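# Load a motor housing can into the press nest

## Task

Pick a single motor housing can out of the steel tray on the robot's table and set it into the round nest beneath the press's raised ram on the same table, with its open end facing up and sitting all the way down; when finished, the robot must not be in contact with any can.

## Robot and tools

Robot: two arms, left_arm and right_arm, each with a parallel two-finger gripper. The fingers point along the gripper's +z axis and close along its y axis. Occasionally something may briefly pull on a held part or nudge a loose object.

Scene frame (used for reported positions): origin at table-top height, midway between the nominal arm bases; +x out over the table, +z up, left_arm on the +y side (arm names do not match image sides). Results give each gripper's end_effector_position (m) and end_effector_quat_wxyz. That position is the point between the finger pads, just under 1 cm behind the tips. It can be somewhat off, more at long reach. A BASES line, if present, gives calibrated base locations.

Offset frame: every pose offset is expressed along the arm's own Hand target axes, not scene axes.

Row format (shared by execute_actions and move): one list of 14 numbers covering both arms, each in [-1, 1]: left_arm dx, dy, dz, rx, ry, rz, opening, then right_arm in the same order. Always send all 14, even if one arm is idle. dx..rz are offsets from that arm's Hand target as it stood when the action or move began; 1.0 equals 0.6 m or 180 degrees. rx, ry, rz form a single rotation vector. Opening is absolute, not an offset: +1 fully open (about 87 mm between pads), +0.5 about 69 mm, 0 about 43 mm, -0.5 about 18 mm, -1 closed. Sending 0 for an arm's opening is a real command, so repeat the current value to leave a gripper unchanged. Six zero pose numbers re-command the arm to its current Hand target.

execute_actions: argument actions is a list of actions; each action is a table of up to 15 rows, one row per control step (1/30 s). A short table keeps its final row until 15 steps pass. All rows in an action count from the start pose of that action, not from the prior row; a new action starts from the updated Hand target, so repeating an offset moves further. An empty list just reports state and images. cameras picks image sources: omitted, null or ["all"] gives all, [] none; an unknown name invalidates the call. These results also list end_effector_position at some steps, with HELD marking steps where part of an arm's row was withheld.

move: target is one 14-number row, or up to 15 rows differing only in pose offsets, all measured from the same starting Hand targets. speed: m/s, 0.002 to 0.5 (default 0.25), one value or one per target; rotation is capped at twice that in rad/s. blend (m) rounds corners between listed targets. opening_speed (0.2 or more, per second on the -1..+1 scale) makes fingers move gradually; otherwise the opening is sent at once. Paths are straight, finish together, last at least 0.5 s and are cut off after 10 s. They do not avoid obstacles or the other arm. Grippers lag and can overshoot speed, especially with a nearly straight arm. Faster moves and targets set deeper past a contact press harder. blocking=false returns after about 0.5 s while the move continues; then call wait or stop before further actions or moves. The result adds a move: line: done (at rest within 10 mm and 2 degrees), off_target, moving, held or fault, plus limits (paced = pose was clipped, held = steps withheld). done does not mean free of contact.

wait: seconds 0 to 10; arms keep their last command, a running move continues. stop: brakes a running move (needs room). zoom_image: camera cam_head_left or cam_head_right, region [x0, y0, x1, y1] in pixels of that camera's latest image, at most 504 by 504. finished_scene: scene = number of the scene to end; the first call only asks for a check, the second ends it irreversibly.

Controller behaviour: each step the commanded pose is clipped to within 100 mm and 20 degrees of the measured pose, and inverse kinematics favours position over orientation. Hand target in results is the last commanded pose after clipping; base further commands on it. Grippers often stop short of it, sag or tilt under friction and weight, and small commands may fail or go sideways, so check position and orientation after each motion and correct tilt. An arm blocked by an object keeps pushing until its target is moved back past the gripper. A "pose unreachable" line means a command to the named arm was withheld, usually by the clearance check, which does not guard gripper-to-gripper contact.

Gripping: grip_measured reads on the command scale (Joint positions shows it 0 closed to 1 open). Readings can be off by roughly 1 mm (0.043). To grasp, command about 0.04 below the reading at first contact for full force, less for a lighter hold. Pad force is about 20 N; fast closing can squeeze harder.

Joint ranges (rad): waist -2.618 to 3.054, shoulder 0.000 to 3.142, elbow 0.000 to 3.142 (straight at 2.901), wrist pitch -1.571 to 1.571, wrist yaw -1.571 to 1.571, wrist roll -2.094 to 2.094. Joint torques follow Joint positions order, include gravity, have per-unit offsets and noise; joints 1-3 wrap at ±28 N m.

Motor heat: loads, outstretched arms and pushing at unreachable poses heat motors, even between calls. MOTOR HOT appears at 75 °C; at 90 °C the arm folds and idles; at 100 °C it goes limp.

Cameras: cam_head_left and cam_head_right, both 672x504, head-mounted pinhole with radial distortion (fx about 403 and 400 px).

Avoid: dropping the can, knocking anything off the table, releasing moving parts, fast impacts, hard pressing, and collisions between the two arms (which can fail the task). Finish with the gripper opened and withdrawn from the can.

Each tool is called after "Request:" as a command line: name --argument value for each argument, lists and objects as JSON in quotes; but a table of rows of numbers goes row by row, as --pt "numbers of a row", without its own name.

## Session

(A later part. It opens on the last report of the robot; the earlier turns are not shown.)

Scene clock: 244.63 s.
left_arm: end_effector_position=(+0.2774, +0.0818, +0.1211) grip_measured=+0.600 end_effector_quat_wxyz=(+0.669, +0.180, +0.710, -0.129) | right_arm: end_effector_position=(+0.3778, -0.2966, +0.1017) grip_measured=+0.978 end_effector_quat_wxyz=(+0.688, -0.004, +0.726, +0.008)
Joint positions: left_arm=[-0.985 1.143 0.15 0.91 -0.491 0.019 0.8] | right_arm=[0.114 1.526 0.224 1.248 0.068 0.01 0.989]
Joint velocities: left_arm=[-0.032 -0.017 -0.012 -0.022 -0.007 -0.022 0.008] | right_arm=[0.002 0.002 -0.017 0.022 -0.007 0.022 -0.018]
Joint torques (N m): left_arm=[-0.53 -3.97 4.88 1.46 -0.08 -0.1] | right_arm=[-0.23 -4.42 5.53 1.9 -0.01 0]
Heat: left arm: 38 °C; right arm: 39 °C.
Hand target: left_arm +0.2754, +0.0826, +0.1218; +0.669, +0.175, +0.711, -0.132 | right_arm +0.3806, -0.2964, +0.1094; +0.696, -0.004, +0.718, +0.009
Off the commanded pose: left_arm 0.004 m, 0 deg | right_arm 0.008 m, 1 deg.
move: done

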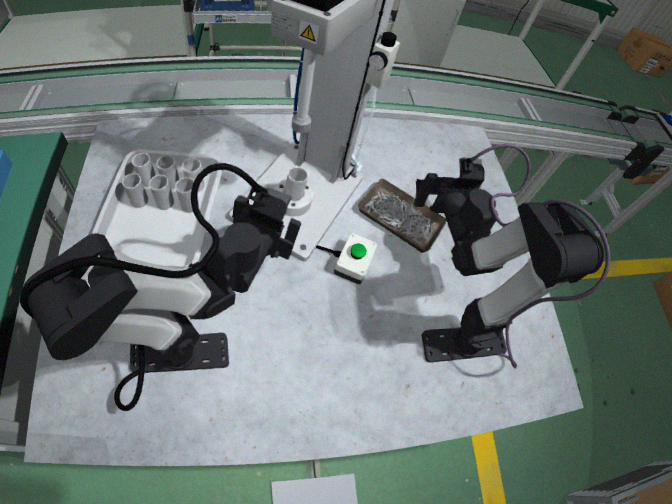

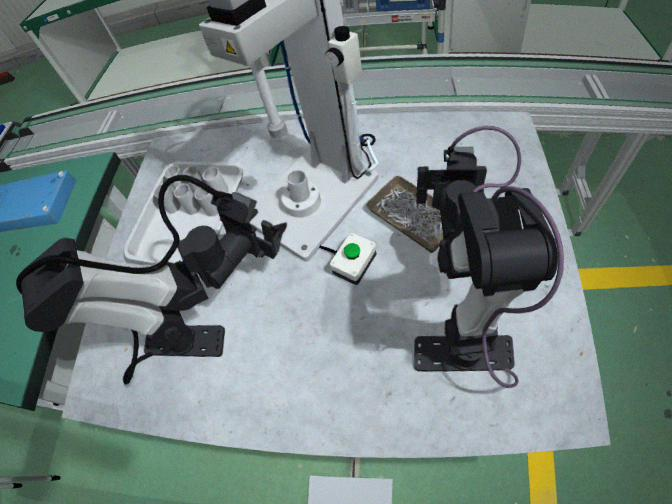

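Request:
move --pt "0 0 0 0 0 -0.016 0.6 0 0 0 0 0 0 1" --pt "0 0.003 0.22 0 0 -0.016 0.6 0 0 0 0 0 0 1" --speed 0.08

Request:
zoom_image --camera "cam_head_right" --region '[250, 130, 330, 210]'

Scene clock: 259.50 s.
left_arm: end_effector_position=(+0.3900, +0.0340, +0.1026) grip_measured=+0.600 end_effector_quat_wxyz=(+0.659, +0.159, +0.722, -0.142) | right_arm: end_effector_position=(+0.3778, -0.2966, +0.1017) grip_measured=+0.978 end_effector_quat_wxyz=(+0.688, -0.004, +0.726, +0.008)
Joint positions: left_arm=[-0.759 1.735 0.535 1.104 -0.274 -0.021 0.8] | right_arm=[0.114 1.526 0.224 1.248 0.068 0.01 0.989]
Joint velocities: left_arm=[-0.002 0.007 0.017 -0.066 0.037 -0.022 0.008] | right_arm=[-0.007 -0.007 -0.002 -0.051 -0.037 -0.007 0.029]
Joint torques (N m): left_arm=[0.66 -5.91 6.37 1.8 0.18 0.14] | right_arm=[-0.21 -4.42 5.53 1.9 -0.01 0]
Heat: left arm: 38 °C; right arm: 39 °C.
Hand target: left_arm +0.3968, +0.0303, +0.1098; +0.668, +0.160, +0.713, -0.145 | right_arm +0.3806, -0.2964, +0.1094; +0.696, -0.004, +0.718, +0.009
Off the commanded pose: left_arm 0.013 m, 1 deg | right_arm 0.008 m, 1 deg.
move: off_target (left_arm)

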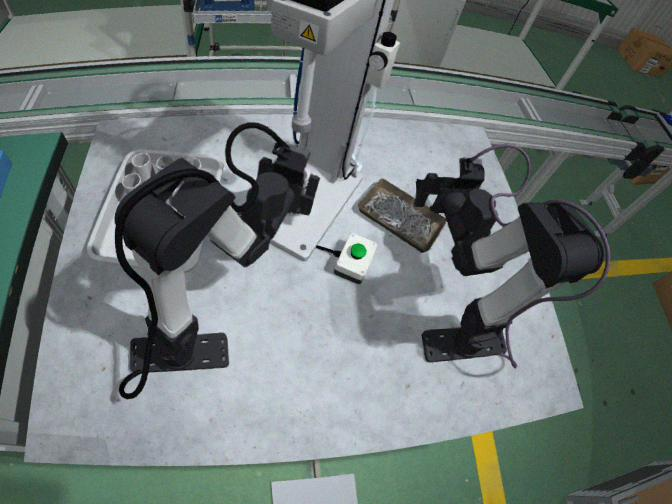

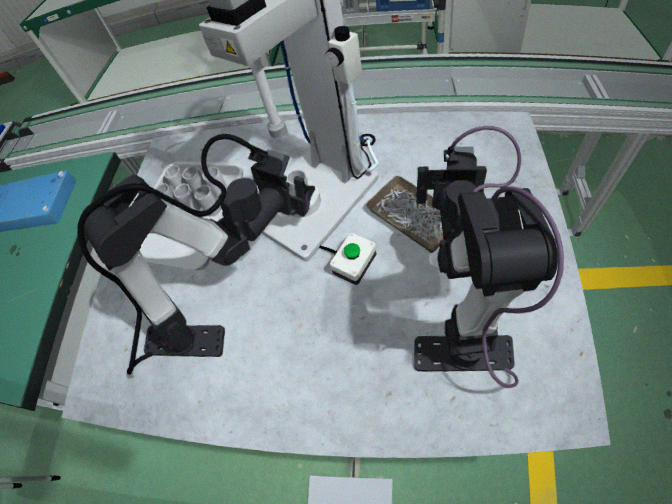

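Scaled by 6.300.

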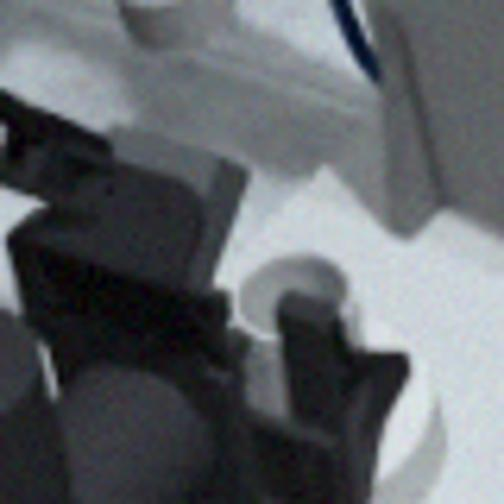

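Request:
move --target '[0,0,0,0,0,0,-0.12,0,0,0,0,0,0,1]' --opening_speed 0.4

Request:
zoom_image --camera "cam_head_right" --region '[250, 130, 330, 210]'

Scene clock: 263.77 s.
left_arm: end_effector_position=(+0.3893, +0.0324, +0.1028) grip_measured=+0.003 end_effector_quat_wxyz=(+0.658, +0.163, +0.721, -0.146) | right_arm: end_effector_position=(+0.3778, -0.2966, +0.1017) grip_measured=+0.978 end_effector_quat_wxyz=(+0.688, -0.004, +0.726, +0.008)
Joint positions: left_arm=[-0.759 1.735 0.535 1.105 -0.265 -0.021 0.502] | right_arm=[0.114 1.526 0.224 1.248 0.068 0.01 0.989]
Joint velocities: left_arm=[0.012 -0.007 -0.007 0.007 -0.066 -0.037 0.001] | right_arm=[-0.012 -0.007 0.002 -0.051 -0.007 0.007 -0.018]
Joint torques (N m): left_arm=[0.79 -5.97 6.23 1.78 0.07 0.19] | right_arm=[-0.23 -4.41 5.55 1.9 -0.01 0]
Heat: left arm: 38 °C; right arm: 39 °C.
Hand target: left_arm +0.3969, +0.0303, +0.1098; +0.668, +0.160, +0.712, -0.145 | right_arm +0.3806, -0.2964, +0.1094; +0.696, -0.004, +0.718, +0.009
Off the commanded pose: left_arm 0.011 m, 1 deg | right_arm 0.008 m, 1 deg.
move: off_target (left_arm)

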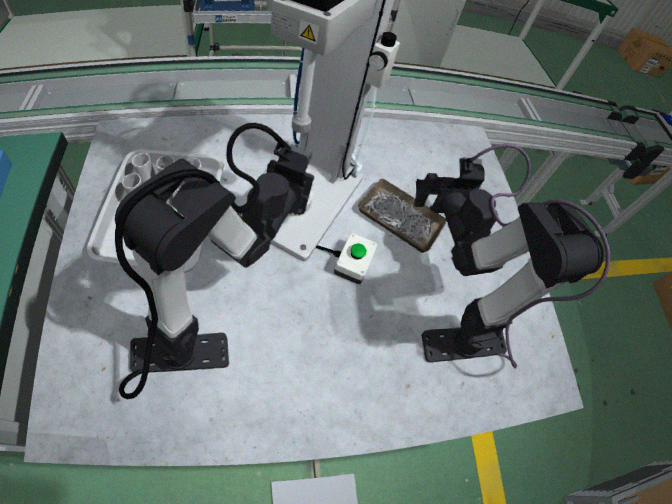

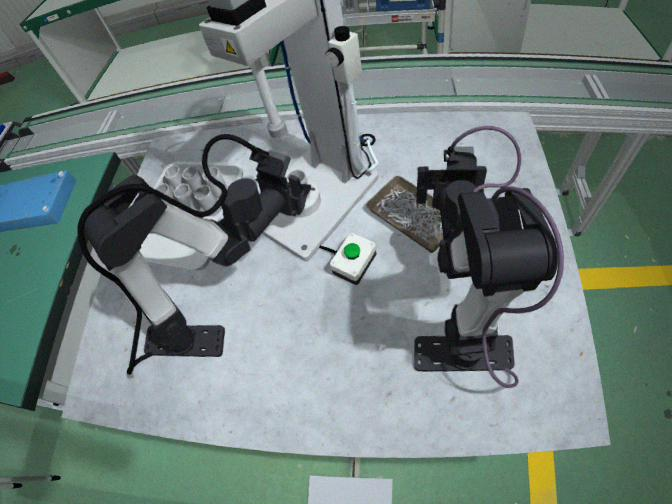

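Scaled by 6.300.

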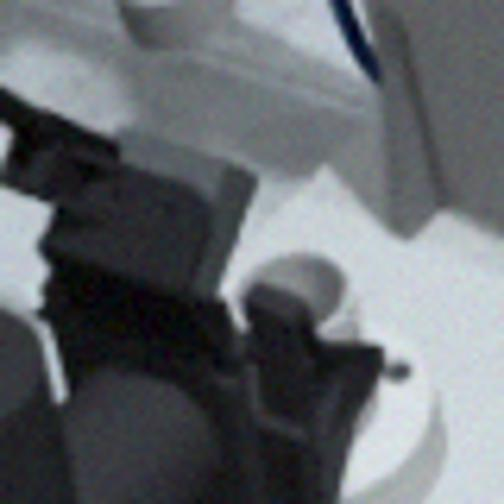

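Request:
move --target '[-0.045,0.003,0,0,-0.012,0,-0.15,0,0,0,0,0,0,1]' --speed 0.05

Request:
zoom_image --camera "cam_head_right" --region '[250, 130, 330, 210]'

Scene clock: 267.10 s.
left_arm: end_effector_position=(+0.3894, +0.0323, +0.1032) grip_measured=+0.003 end_effector_quat_wxyz=(+0.650, +0.168, +0.727, -0.143) | right_arm: end_effector_position=(+0.3778, -0.2966, +0.1017) grip_measured=+0.978 end_effector_quat_wxyz=(+0.688, -0.004, +0.726, +0.008)
Joint positions: left_arm=[-0.757 1.715 0.548 1.049 -0.259 -0.019 0.502] | right_arm=[0.114 1.526 0.224 1.248 0.068 0.01 0.989]
Joint velocities: left_arm=[0.007 0.002 -0.012 -0.007 0.037 -0.007 -0.018] | right_arm=[-0.002 -0.002 0.007 0.037 0.051 -0.051 0.018]
Joint torques (N m): left_arm=[0.92 -11.25 6.95 1.82 0.05 0.27] | right_arm=[-0.23 -4.42 5.53 1.9 -0.01 -0.01]
Heat: left arm: 38 °C; right arm: 39 °C.
Hand target: left_arm +0.3993, +0.0307, +0.1369; +0.681, +0.158, +0.700, -0.148 | right_arm +0.3806, -0.2964, +0.1094; +0.696, -0.004, +0.718, +0.009
Off the commanded pose: left_arm 0.035 m, 5 deg | right_arm 0.008 m, 1 deg.
move: off_target (left_arm)

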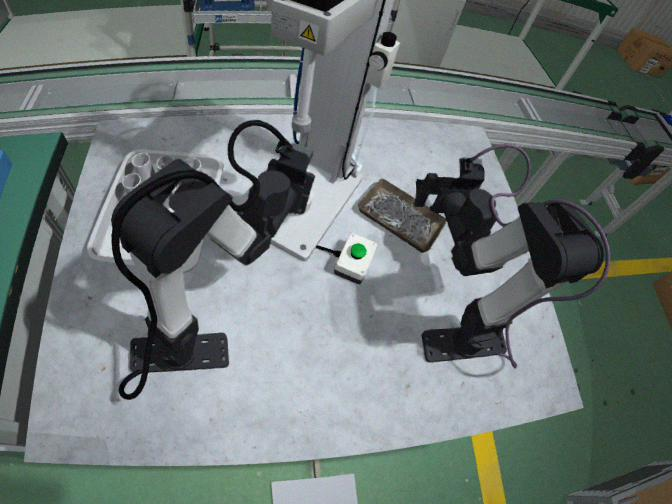

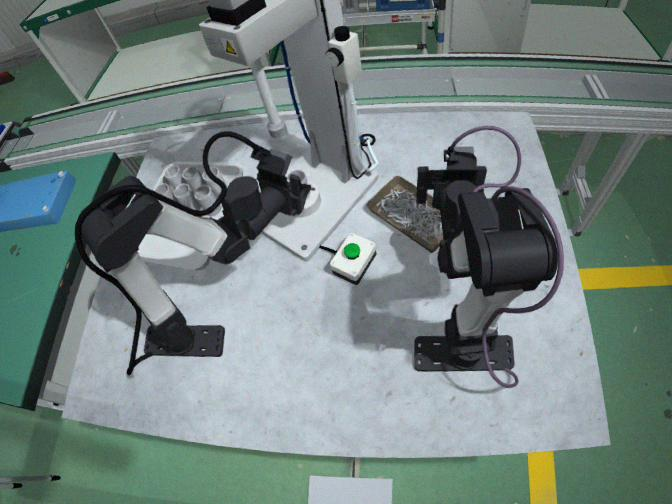

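Scaled by 6.300.

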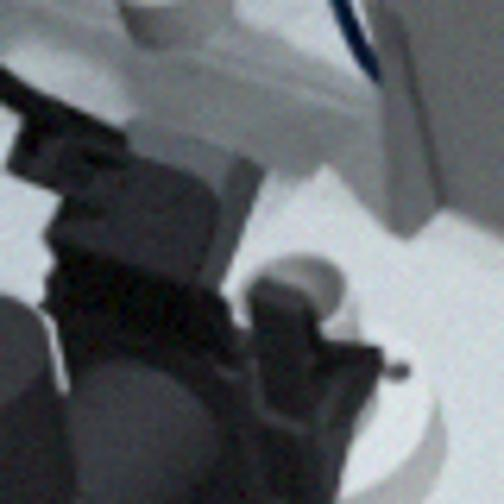

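Request:
move --target '[0.045,0.015,-0.006,0,0.004,-0.035,-0.15,0,0,0,0,0,0,1]' --speed 0.05

Request:
zoom_image --camera "cam_head_right" --region '[250, 130, 330, 210]'

Scene clock: 271.53 s.
left_arm: end_effector_position=(+0.3914, +0.0359, +0.1043) grip_measured=+0.003 end_effector_quat_wxyz=(+0.655, +0.138, +0.720, -0.185) | right_arm: end_effector_position=(+0.3778, -0.2966, +0.1017) grip_measured=+0.978 end_effector_quat_wxyz=(+0.688, -0.004, +0.726, +0.008)
Joint positions: left_arm=[-0.718 1.739 0.518 1.146 -0.201 -0.1 0.502] | right_arm=[0.114 1.526 0.224 1.248 0.068 0.01 0.989]
Joint velocities: left_arm=[-0.007 -0.002 0.022 0.007 0.007 -0.081 0.009] | right_arm=[0.002 -0.007 -0.017 -0.007 -0.022 -0.022 0.003]
Joint torques (N m): left_arm=[1.61 -5.86 4.63 2.04 -0.03 -0.06] | right_arm=[-0.21 -4.42 5.53 1.9 -0.01 0]
Heat: left arm: 39 °C; right arm: 39 °C.
Hand target: left_arm +0.3991, +0.0416, +0.1103; +0.668, +0.120, +0.711, -0.184 | right_arm +0.3806, -0.2964, +0.1094; +0.696, -0.004, +0.718, +0.009
Off the commanded pose: left_arm 0.011 m, 3 deg | right_arm 0.008 m, 1 deg.
move: off_target (left_arm)

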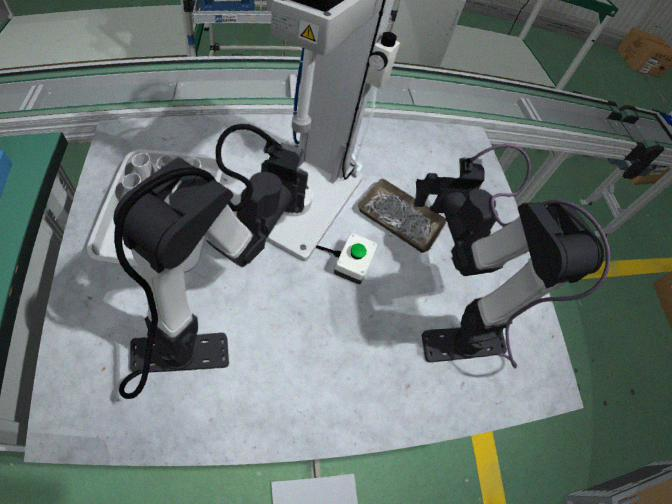

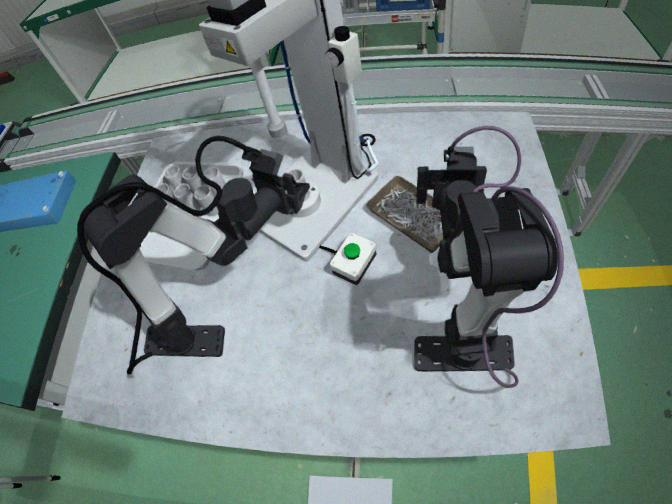

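Scaled by 6.300.

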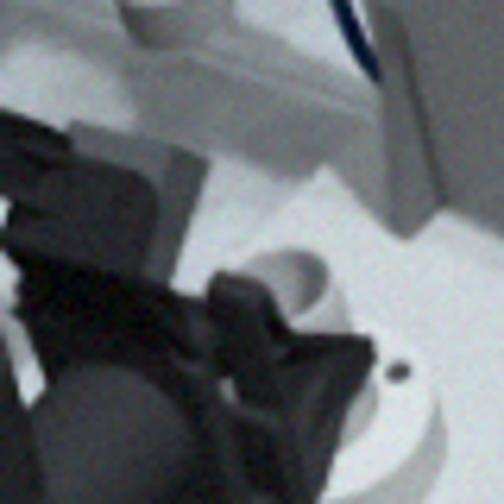

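Request:
move --target '[0.03,-0.004,0,0,0,0,-0.15,0,0,0,0,0,0,1]' --speed 0.03

Request:
zoom_image --camera "cam_head_right" --region '[250, 130, 330, 210]'

Scene clock: 277.83 s.
left_arm: end_effector_position=(+0.3932, +0.0355, +0.1035) grip_measured=+0.002 end_effector_quat_wxyz=(+0.676, +0.128, +0.700, -0.194) | right_arm: end_effector_position=(+0.3778, -0.2966, +0.1017) grip_measured=+0.978 end_effector_quat_wxyz=(+0.688, -0.004, +0.726, +0.008)
Joint positions: left_arm=[-0.718 1.812 0.496 1.303 -0.205 -0.101 0.501] | right_arm=[0.114 1.526 0.224 1.248 0.068 0.01 0.989]
Joint velocities: left_arm=[0.007 -0.012 -0.007 -0.037 -0.037 -0.007 -0.004] | right_arm=[-0.007 0.002 -0.012 -0.022 -0.007 -0.066 0.008]
Joint torques (N m): left_arm=[0.23 -4.72 4.44 1.5 -0.12 -0.06] | right_arm=[-0.23 -4.42 5.53 1.9 -0.01 0]
Heat: left arm: 40 °C; right arm: 39 °C.
Hand target: left_arm +0.3964, +0.0384, +0.0923; +0.668, +0.120, +0.711, -0.184 | right_arm +0.3806, -0.2964, +0.1094; +0.696, -0.004, +0.718, +0.009
Off the commanded pose: left_arm 0.012 m, 2 deg | right_arm 0.008 m, 1 deg.
move: off_target (left_arm)

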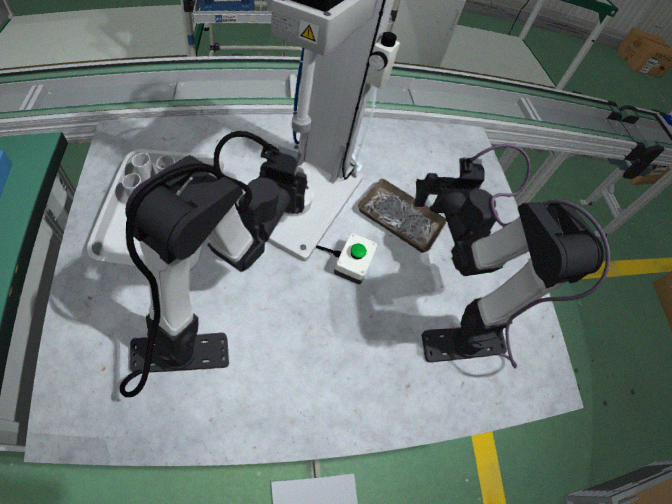

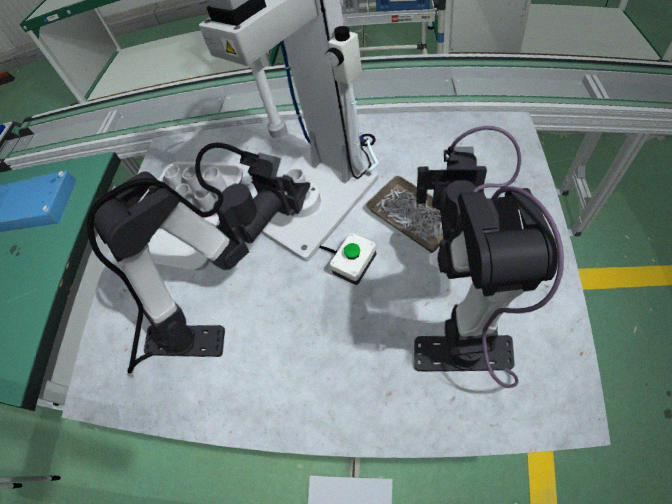

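Scaled by 6.300.

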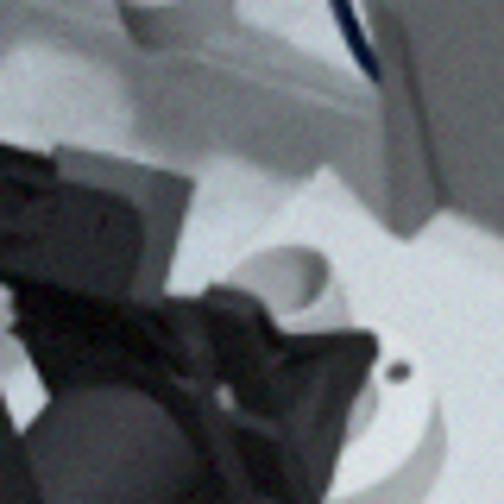

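Request:
move --target '[-0.075,-0.006,0.006,0,0,0,-0.15,0,0,0,0,0,0,1]' --speed 0.05

Request:
zoom_image --camera "cam_head_right" --region '[250, 130, 330, 210]'

Request:
zoom_image --camera "cam_head_left" --region '[250, 120, 330, 220]'

Scene clock: 283.03 s.
left_arm: end_effector_position=(+0.3925, +0.0355, +0.1044) grip_measured=+0.002 end_effector_quat_wxyz=(+0.638, +0.141, +0.736, -0.177) | right_arm: end_effector_position=(+0.3778, -0.2966, +0.1017) grip_measured=+0.978 end_effector_quat_wxyz=(+0.688, -0.004, +0.726, +0.008)
Joint positions: left_arm=[-0.718 1.699 0.551 1.021 -0.204 -0.108 0.501] | right_arm=[0.114 1.526 0.224 1.248 0.068 0.01 0.989]
Joint velocities: left_arm=[-0.017 0.022 0.012 -0.007 0.007 -0.007 -0.001] | right_arm=[0.012 -0.027 0.022 -0.022 0.007 -0.022 0.008]
Joint torques (N m): left_arm=[0.72 -11.58 6.78 1.81 -0.08 0.01] | right_arm=[-0.23 -4.41 5.53 1.9 -0.01 0]
Heat: left arm: 40 °C; right arm: 40 °C.
Hand target: left_arm +0.4023, +0.0361, +0.1377; +0.668, +0.120, +0.711, -0.184 | right_arm +0.3806, -0.2964, +0.1094; +0.696, -0.004, +0.718, +0.009
Off the commanded pose: left_arm 0.034 m, 5 deg | right_arm 0.008 m, 1 deg.
move: off_target (left_arm)

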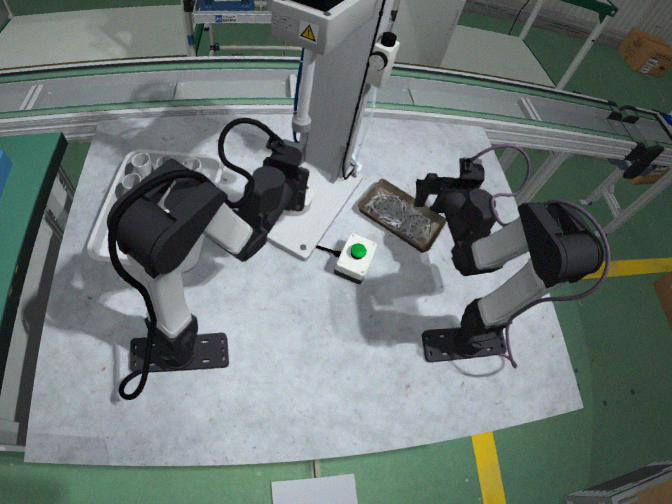

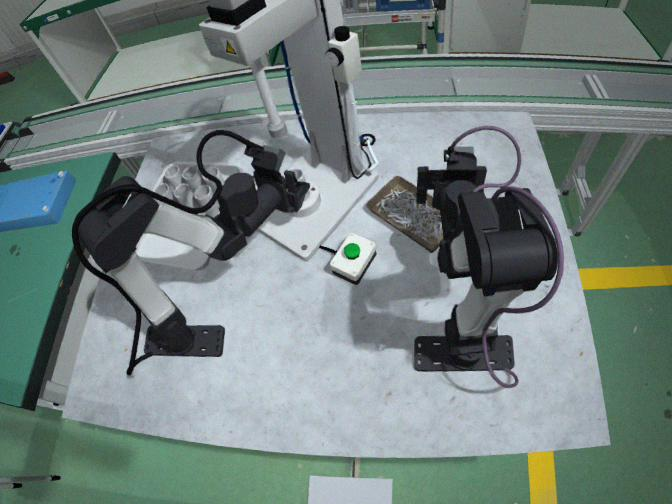

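Scaled by 6.300.

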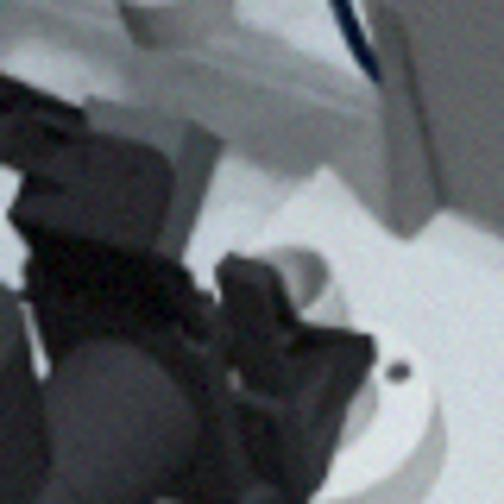

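Scaled by 5.040.

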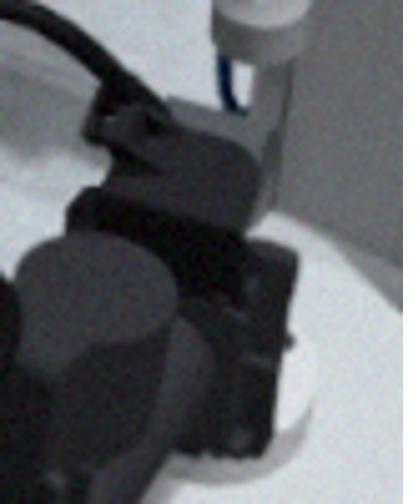

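Request:
move --target '[-0.045,0,0,0,-0.02,0,-0.15,0,0,0,0,0,0,1]' --speed 0.05

Request:
zoom_image --camera "cam_head_right" --region '[250, 130, 330, 210]'

Scene clock: 286.80 s.
left_arm: end_effector_position=(+0.3935, +0.0389, +0.1280) grip_measured=+0.002 end_effector_quat_wxyz=(+0.656, +0.130, +0.721, -0.180) | right_arm: end_effector_position=(+0.3778, -0.2966, +0.1017) grip_measured=+0.978 end_effector_quat_wxyz=(+0.688, -0.004, +0.726, +0.008)
Joint positions: left_arm=[-0.714 1.638 0.551 1.01 -0.213 -0.106 0.501] | right_arm=[0.114 1.526 0.224 1.248 0.068 0.01 0.989]
Joint velocities: left_arm=[-0.007 0.012 0.022 -0.022 0.037 0.007 -0.016] | right_arm=[0.017 -0.002 0.022 -0.022 0.066 -0.066 0.008]
Joint torques (N m): left_arm=[0.69 -10.37 7.8 1.91 -0.03 0.15] | right_arm=[-0.21 -4.42 5.53 1.9 -0.01 0]
Heat: left arm: 40 °C; right arm: 40 °C.
Hand target: left_arm +0.4044, +0.0377, +0.1649; +0.690, +0.115, +0.690, -0.187 | right_arm +0.3806, -0.2964, +0.1094; +0.696, -0.004, +0.718, +0.009
Off the commanded pose: left_arm 0.038 m, 6 deg | right_arm 0.008 m, 1 deg.
move: off_target (left_arm)

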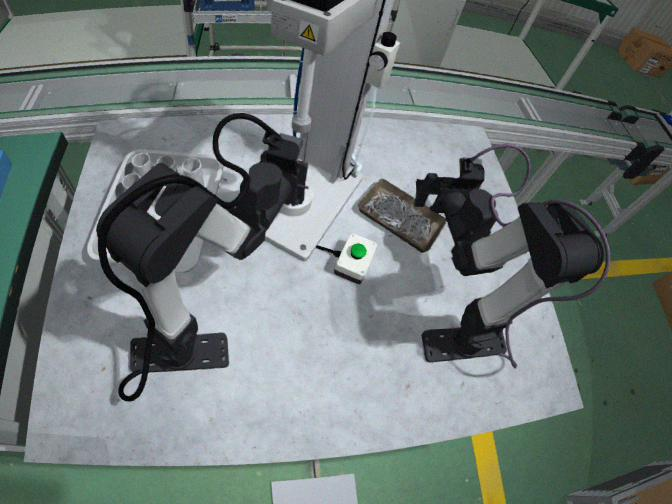

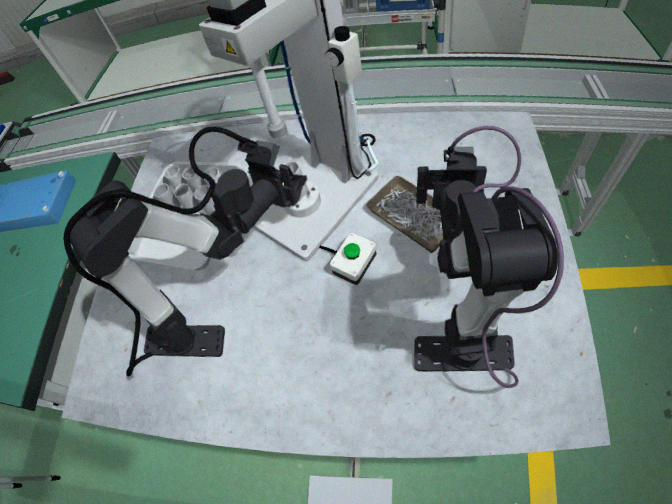

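Scaled by 6.300.

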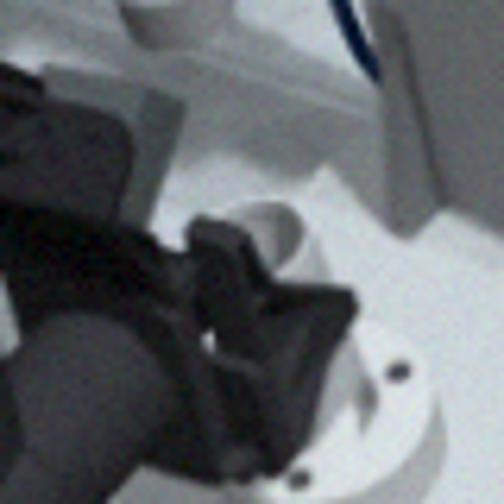

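Request:
move --target '[0.015,-0.015,-0.006,0,0,0.015,-0.15,0,0,0,0,0,0,1]' --speed 0.05

Request:
zoom_image --camera "cam_head_right" --region '[260, 140, 330, 210]'

Request:
zoom_image --camera "cam_head_left" --region '[260, 120, 330, 220]'

Scene clock: 293.87 s.
left_arm: end_effector_position=(+0.3913, +0.0353, +0.1339) grip_measured=+0.002 end_effector_quat_wxyz=(+0.669, +0.139, +0.711, -0.165) | right_arm: end_effector_position=(+0.3778, -0.2966, +0.1017) grip_measured=+0.978 end_effector_quat_wxyz=(+0.688, -0.004, +0.726, +0.008)
Joint positions: left_arm=[-0.744 1.638 0.551 1.034 -0.256 -0.061 0.501] | right_arm=[0.114 1.526 0.224 1.248 0.068 0.01 0.989]
Joint velocities: left_arm=[-0.002 -0.007 0.002 -0.022 0.022 -0.037 0.006] | right_arm=[-0.002 -0.007 -0.007 0.037 0.022 0.022 -0.018]
Joint torques (N m): left_arm=[-0.57 -7.31 6.71 2.09 -0.03 0.16] | right_arm=[-0.21 -4.41 5.53 1.9 -0.01 -0.01]
Heat: left arm: 41 °C; right arm: 40 °C.
Hand target: left_arm +0.3971, +0.0302, +0.1565; +0.694, +0.130, +0.687, -0.172 | right_arm +0.3806, -0.2964, +0.1094; +0.696, -0.004, +0.718, +0.009
Off the commanded pose: left_arm 0.024 m, 4 deg | right_arm 0.008 m, 1 deg.
move: off_target (left_arm)

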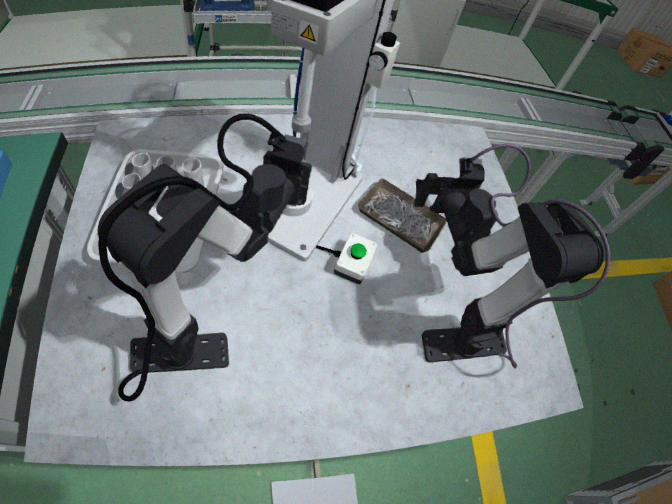

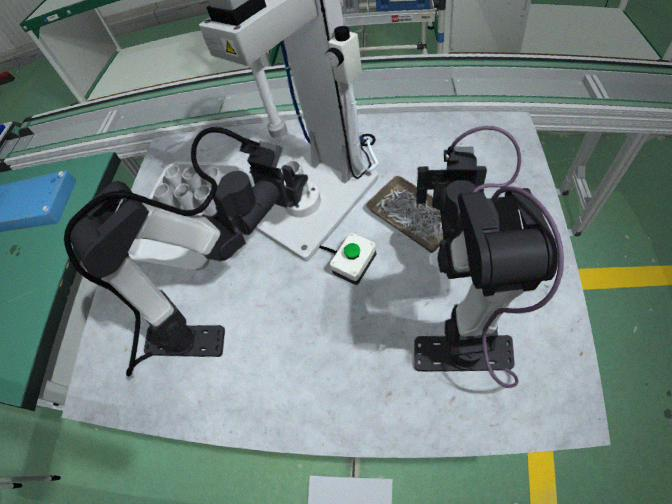

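Scaled by 7.200.

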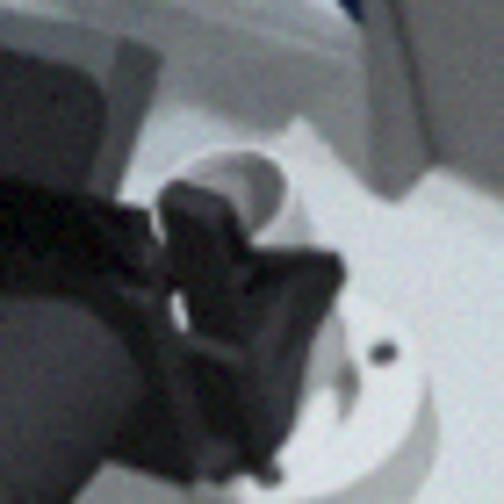

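Scaled by 5.040.

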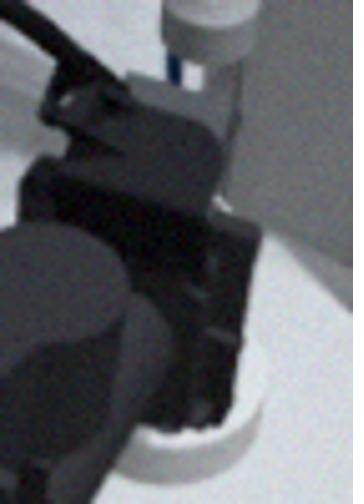

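Request:
move --target '[0.04,0.003,-0.008,0,0.006,0,-0.15,0,0,0,0,0,0,1]' --speed 0.03

Request:
zoom_image --camera "cam_head_right" --region '[260, 140, 330, 210]'

Scene clock: 299.47 s.
left_arm: end_effector_position=(+0.3924, +0.0346, +0.1247) grip_measured=+0.002 end_effector_quat_wxyz=(+0.674, +0.137, +0.706, -0.167) | right_arm: end_effector_position=(+0.3778, -0.2966, +0.1017) grip_measured=+0.978 end_effector_quat_wxyz=(+0.688, -0.004, +0.726, +0.008)
Joint positions: left_arm=[-0.744 1.694 0.534 1.124 -0.256 -0.06 0.501] | right_arm=[0.114 1.526 0.224 1.248 0.068 0.01 0.989]
Joint velocities: left_arm=[0.012 0.002 -0.022 0.037 -0.007 0.007 -0.006] | right_arm=[-0.007 -0.002 0.002 -0.022 0.007 -0.066 0.008]
Joint torques (N m): left_arm=[-0.55 -6.24 4.48 2.07 -0.02 0.11] | right_arm=[-0.21 -4.42 5.53 1.9 -0.01 0]
Heat: left arm: 42 °C; right arm: 40 °C.
Hand target: left_arm +0.3932, +0.0328, +0.1322; +0.687, +0.132, +0.694, -0.170 | right_arm +0.3806, -0.2964, +0.1094; +0.696, -0.004, +0.718, +0.009
Off the commanded pose: left_arm 0.008 m, 2 deg | right_arm 0.008 m, 1 deg.
move: done

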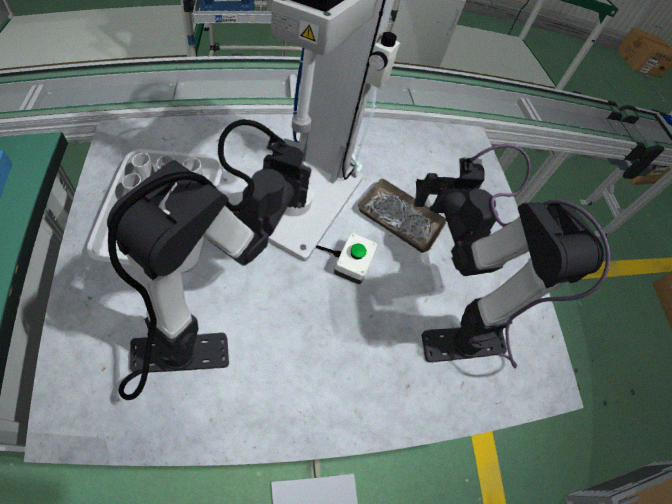

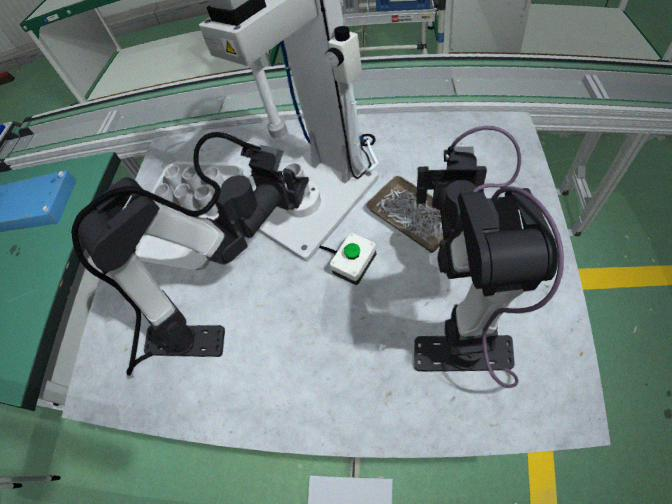

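Scaled by 7.200.

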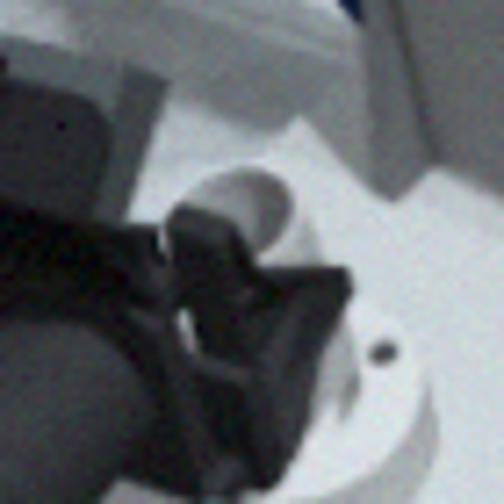

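Request:
move --target '[0.03,-0.005,-0.009,0,0.012,0,-0.15,0,0,0,0,0,0,1]' --speed 0.025

Request:
zoom_image --camera "cam_head_right" --region '[260, 140, 330, 210]'

Scene clock: 303.43 s.
left_arm: end_effector_position=(+0.3870, +0.0331, +0.1098) grip_measured=+0.002 end_effector_quat_wxyz=(+0.665, +0.143, +0.715, -0.163) | right_arm: end_effector_position=(+0.3778, -0.2966, +0.1017) grip_measured=+0.978 end_effector_quat_wxyz=(+0.688, -0.004, +0.726, +0.008)
Joint positions: left_arm=[-0.758 1.722 0.518 1.139 -0.267 -0.06 0.501] | right_arm=[0.114 1.526 0.224 1.248 0.068 0.01 0.989]
Joint velocities: left_arm=[-0.017 -0.002 -0.012 0.066 0.037 0.007 0.009] | right_arm=[-0.017 0.007 0.002 -0.051 0.037 -0.066 0.008]
Joint torques (N m): left_arm=[-0.64 -6.26 3.84 2.04 -0.07 -0.04] | right_arm=[-0.21 -4.41 5.53 1.9 -0.01 0]
Heat: left arm: 43 °C; right arm: 40 °C.
Hand target: left_arm +0.3866, +0.0316, +0.1141; +0.674, +0.135, +0.707, -0.168 | right_arm +0.3806, -0.2964, +0.1094; +0.696, -0.004, +0.718, +0.009
Off the commanded pose: left_arm 0.005 m, 2 deg | right_arm 0.008 m, 1 deg.
move: done

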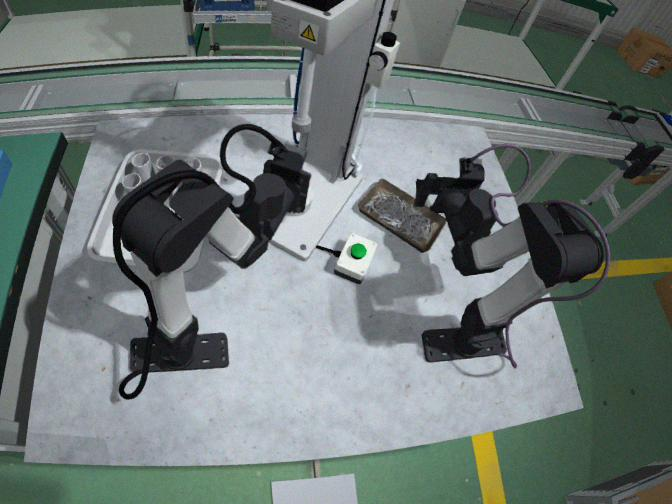

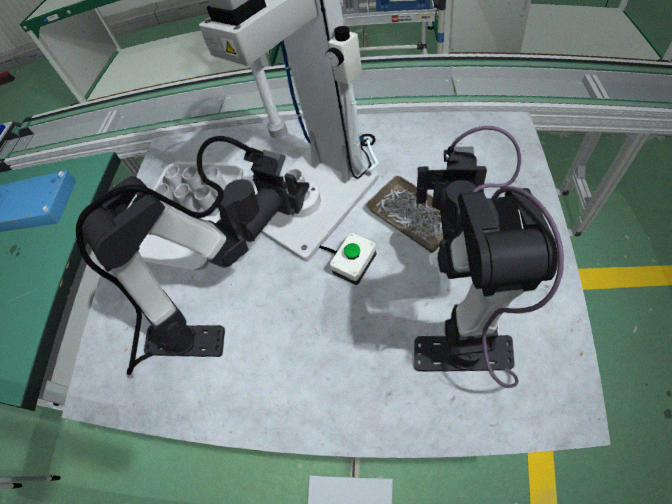

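Scaled by 7.200.

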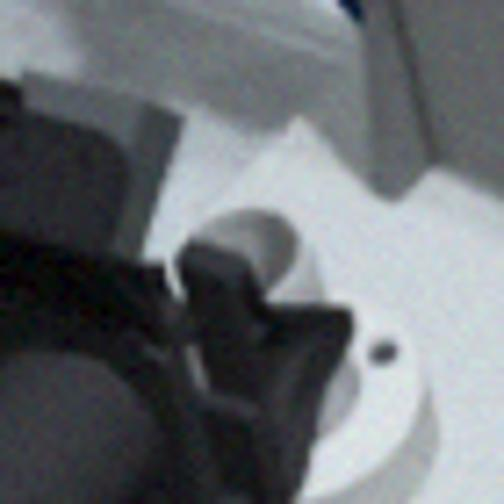

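Request:
move --target '[0.035,0,0.003,0,0,0,-0.15,0,0,0,0,0,0,1]' --speed 0.025

Scene clock: 314.77 s.
left_arm: end_effector_position=(+0.3878, +0.0324, +0.0934) grip_measured=+0.002 end_effector_quat_wxyz=(+0.671, +0.138, +0.710, -0.164) | right_arm: end_effector_position=(+0.3778, -0.2966, +0.1017) grip_measured=+0.978 end_effector_quat_wxyz=(+0.688, -0.004, +0.726, +0.008)
Joint positions: left_arm=[-0.762 1.822 0.499 1.276 -0.276 -0.061 0.501] | right_arm=[0.114 1.526 0.224 1.248 0.068 0.01 0.989]
Joint velocities: left_arm=[0.012 -0.002 -0.017 -0.037 0.022 0.022 0.004] | right_arm=[-0.002 0.007 0.002 0.007 -0.037 0.022 -0.013]
Joint torques (N m): left_arm=[-0.55 -5.9 3.64 1.88 0.03 0] | right_arm=[-0.23 -4.42 5.53 1.9 -0.01 0]
Heat: left arm: 42 °C; right arm: 40 °C.
Hand target: left_arm +0.3868, +0.0304, +0.0927; +0.674, +0.134, +0.707, -0.168 | right_arm +0.3806, -0.2964, +0.1094; +0.696, -0.004, +0.718, +0.009
Off the commanded pose: left_arm 0.003 m, 1 deg | right_arm 0.008 m, 1 deg.
move: done

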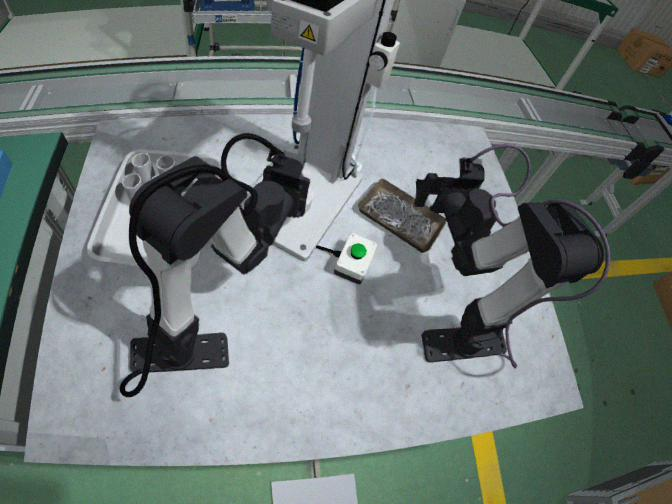

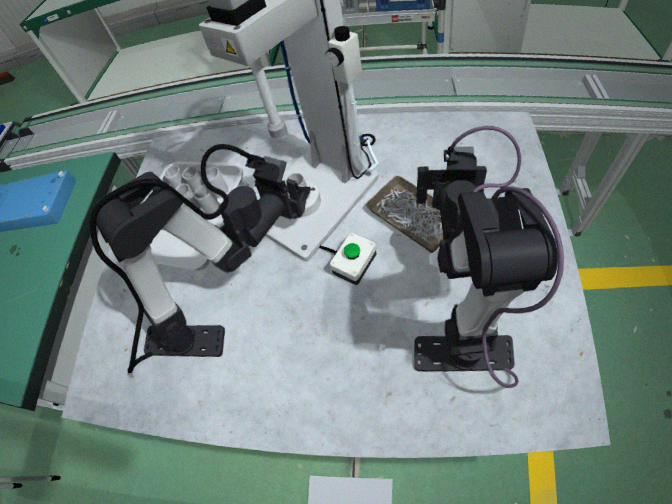

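Request:
move --target '[0.02,0,0,0,0,0,-0.15,0,0,0,0,0,0,1]' --speed 0.025

Request:
zoom_image --camera "cam_head_right" --region '[260, 140, 340, 220]'

Request:
zoom_image --camera "cam_head_left" --region '[260, 140, 340, 220]'

Scene clock: 317.87 s.
left_arm: end_effector_position=(+0.3897, +0.0344, +0.0931) grip_measured=+0.002 end_effector_quat_wxyz=(+0.686, +0.127, +0.697, -0.166) | right_arm: end_effector_position=(+0.3778, -0.2966, +0.1017) grip_measured=+0.978 end_effector_quat_wxyz=(+0.688, -0.004, +0.726, +0.008)
Joint positions: left_arm=[-0.762 1.875 0.488 1.384 -0.291 -0.057 0.501] | right_arm=[0.114 1.526 0.224 1.248 0.068 0.01 0.989]
Joint velocities: left_arm=[0.007 -0.017 -0.027 -0.022 -0.037 -0.051 0.004] | right_arm=[0.002 -0.002 0.002 0.095 -0.051 -0.051 -0.018]
Joint torques (N m): left_arm=[-0.77 -5.22 3.4 1.53 0.13 -0.06] | right_arm=[-0.23 -4.42 5.53 1.9 -0.01 -0.01]
Heat: left arm: 42 °C; right arm: 40 °C.
Hand target: left_arm +0.3860, +0.0302, +0.0807; +0.674, +0.135, +0.707, -0.168 | right_arm +0.3806, -0.2964, +0.1094; +0.696, -0.004, +0.718, +0.009
Off the commanded pose: left_arm 0.014 m, 2 deg | right_arm 0.008 m, 1 deg.
move: off_target (left_arm)

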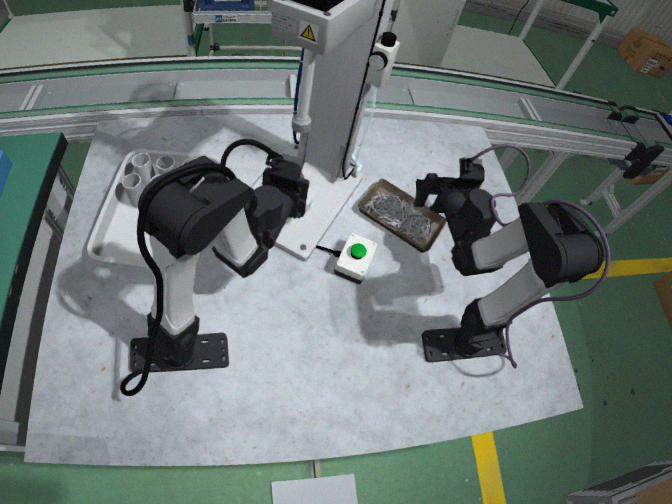

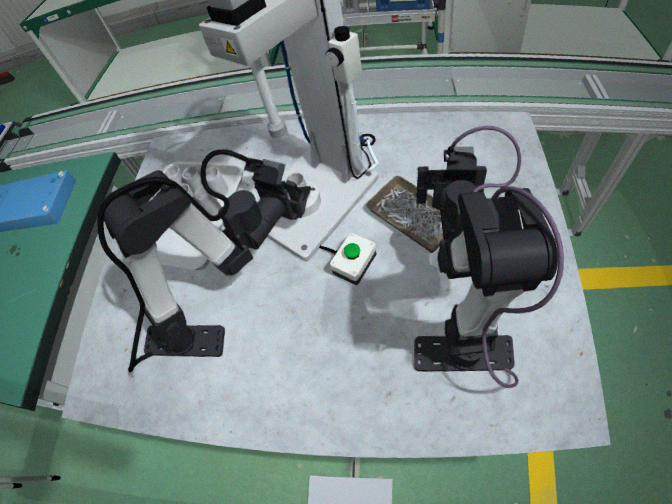

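Scaled by 6.300.

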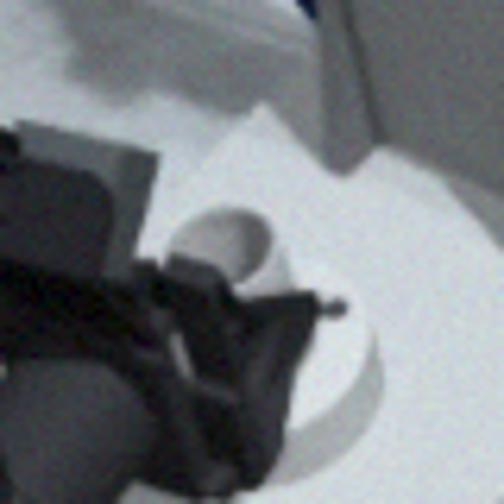

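Scaled by 6.300.

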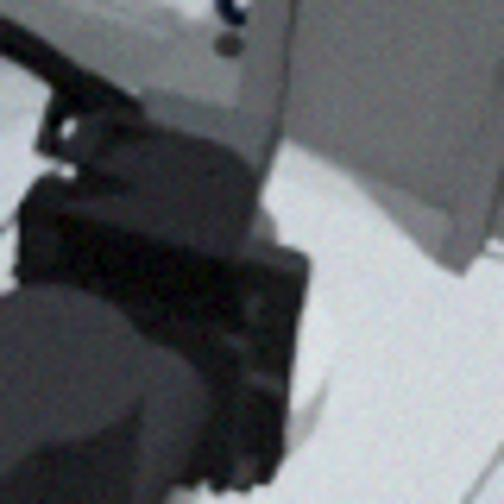

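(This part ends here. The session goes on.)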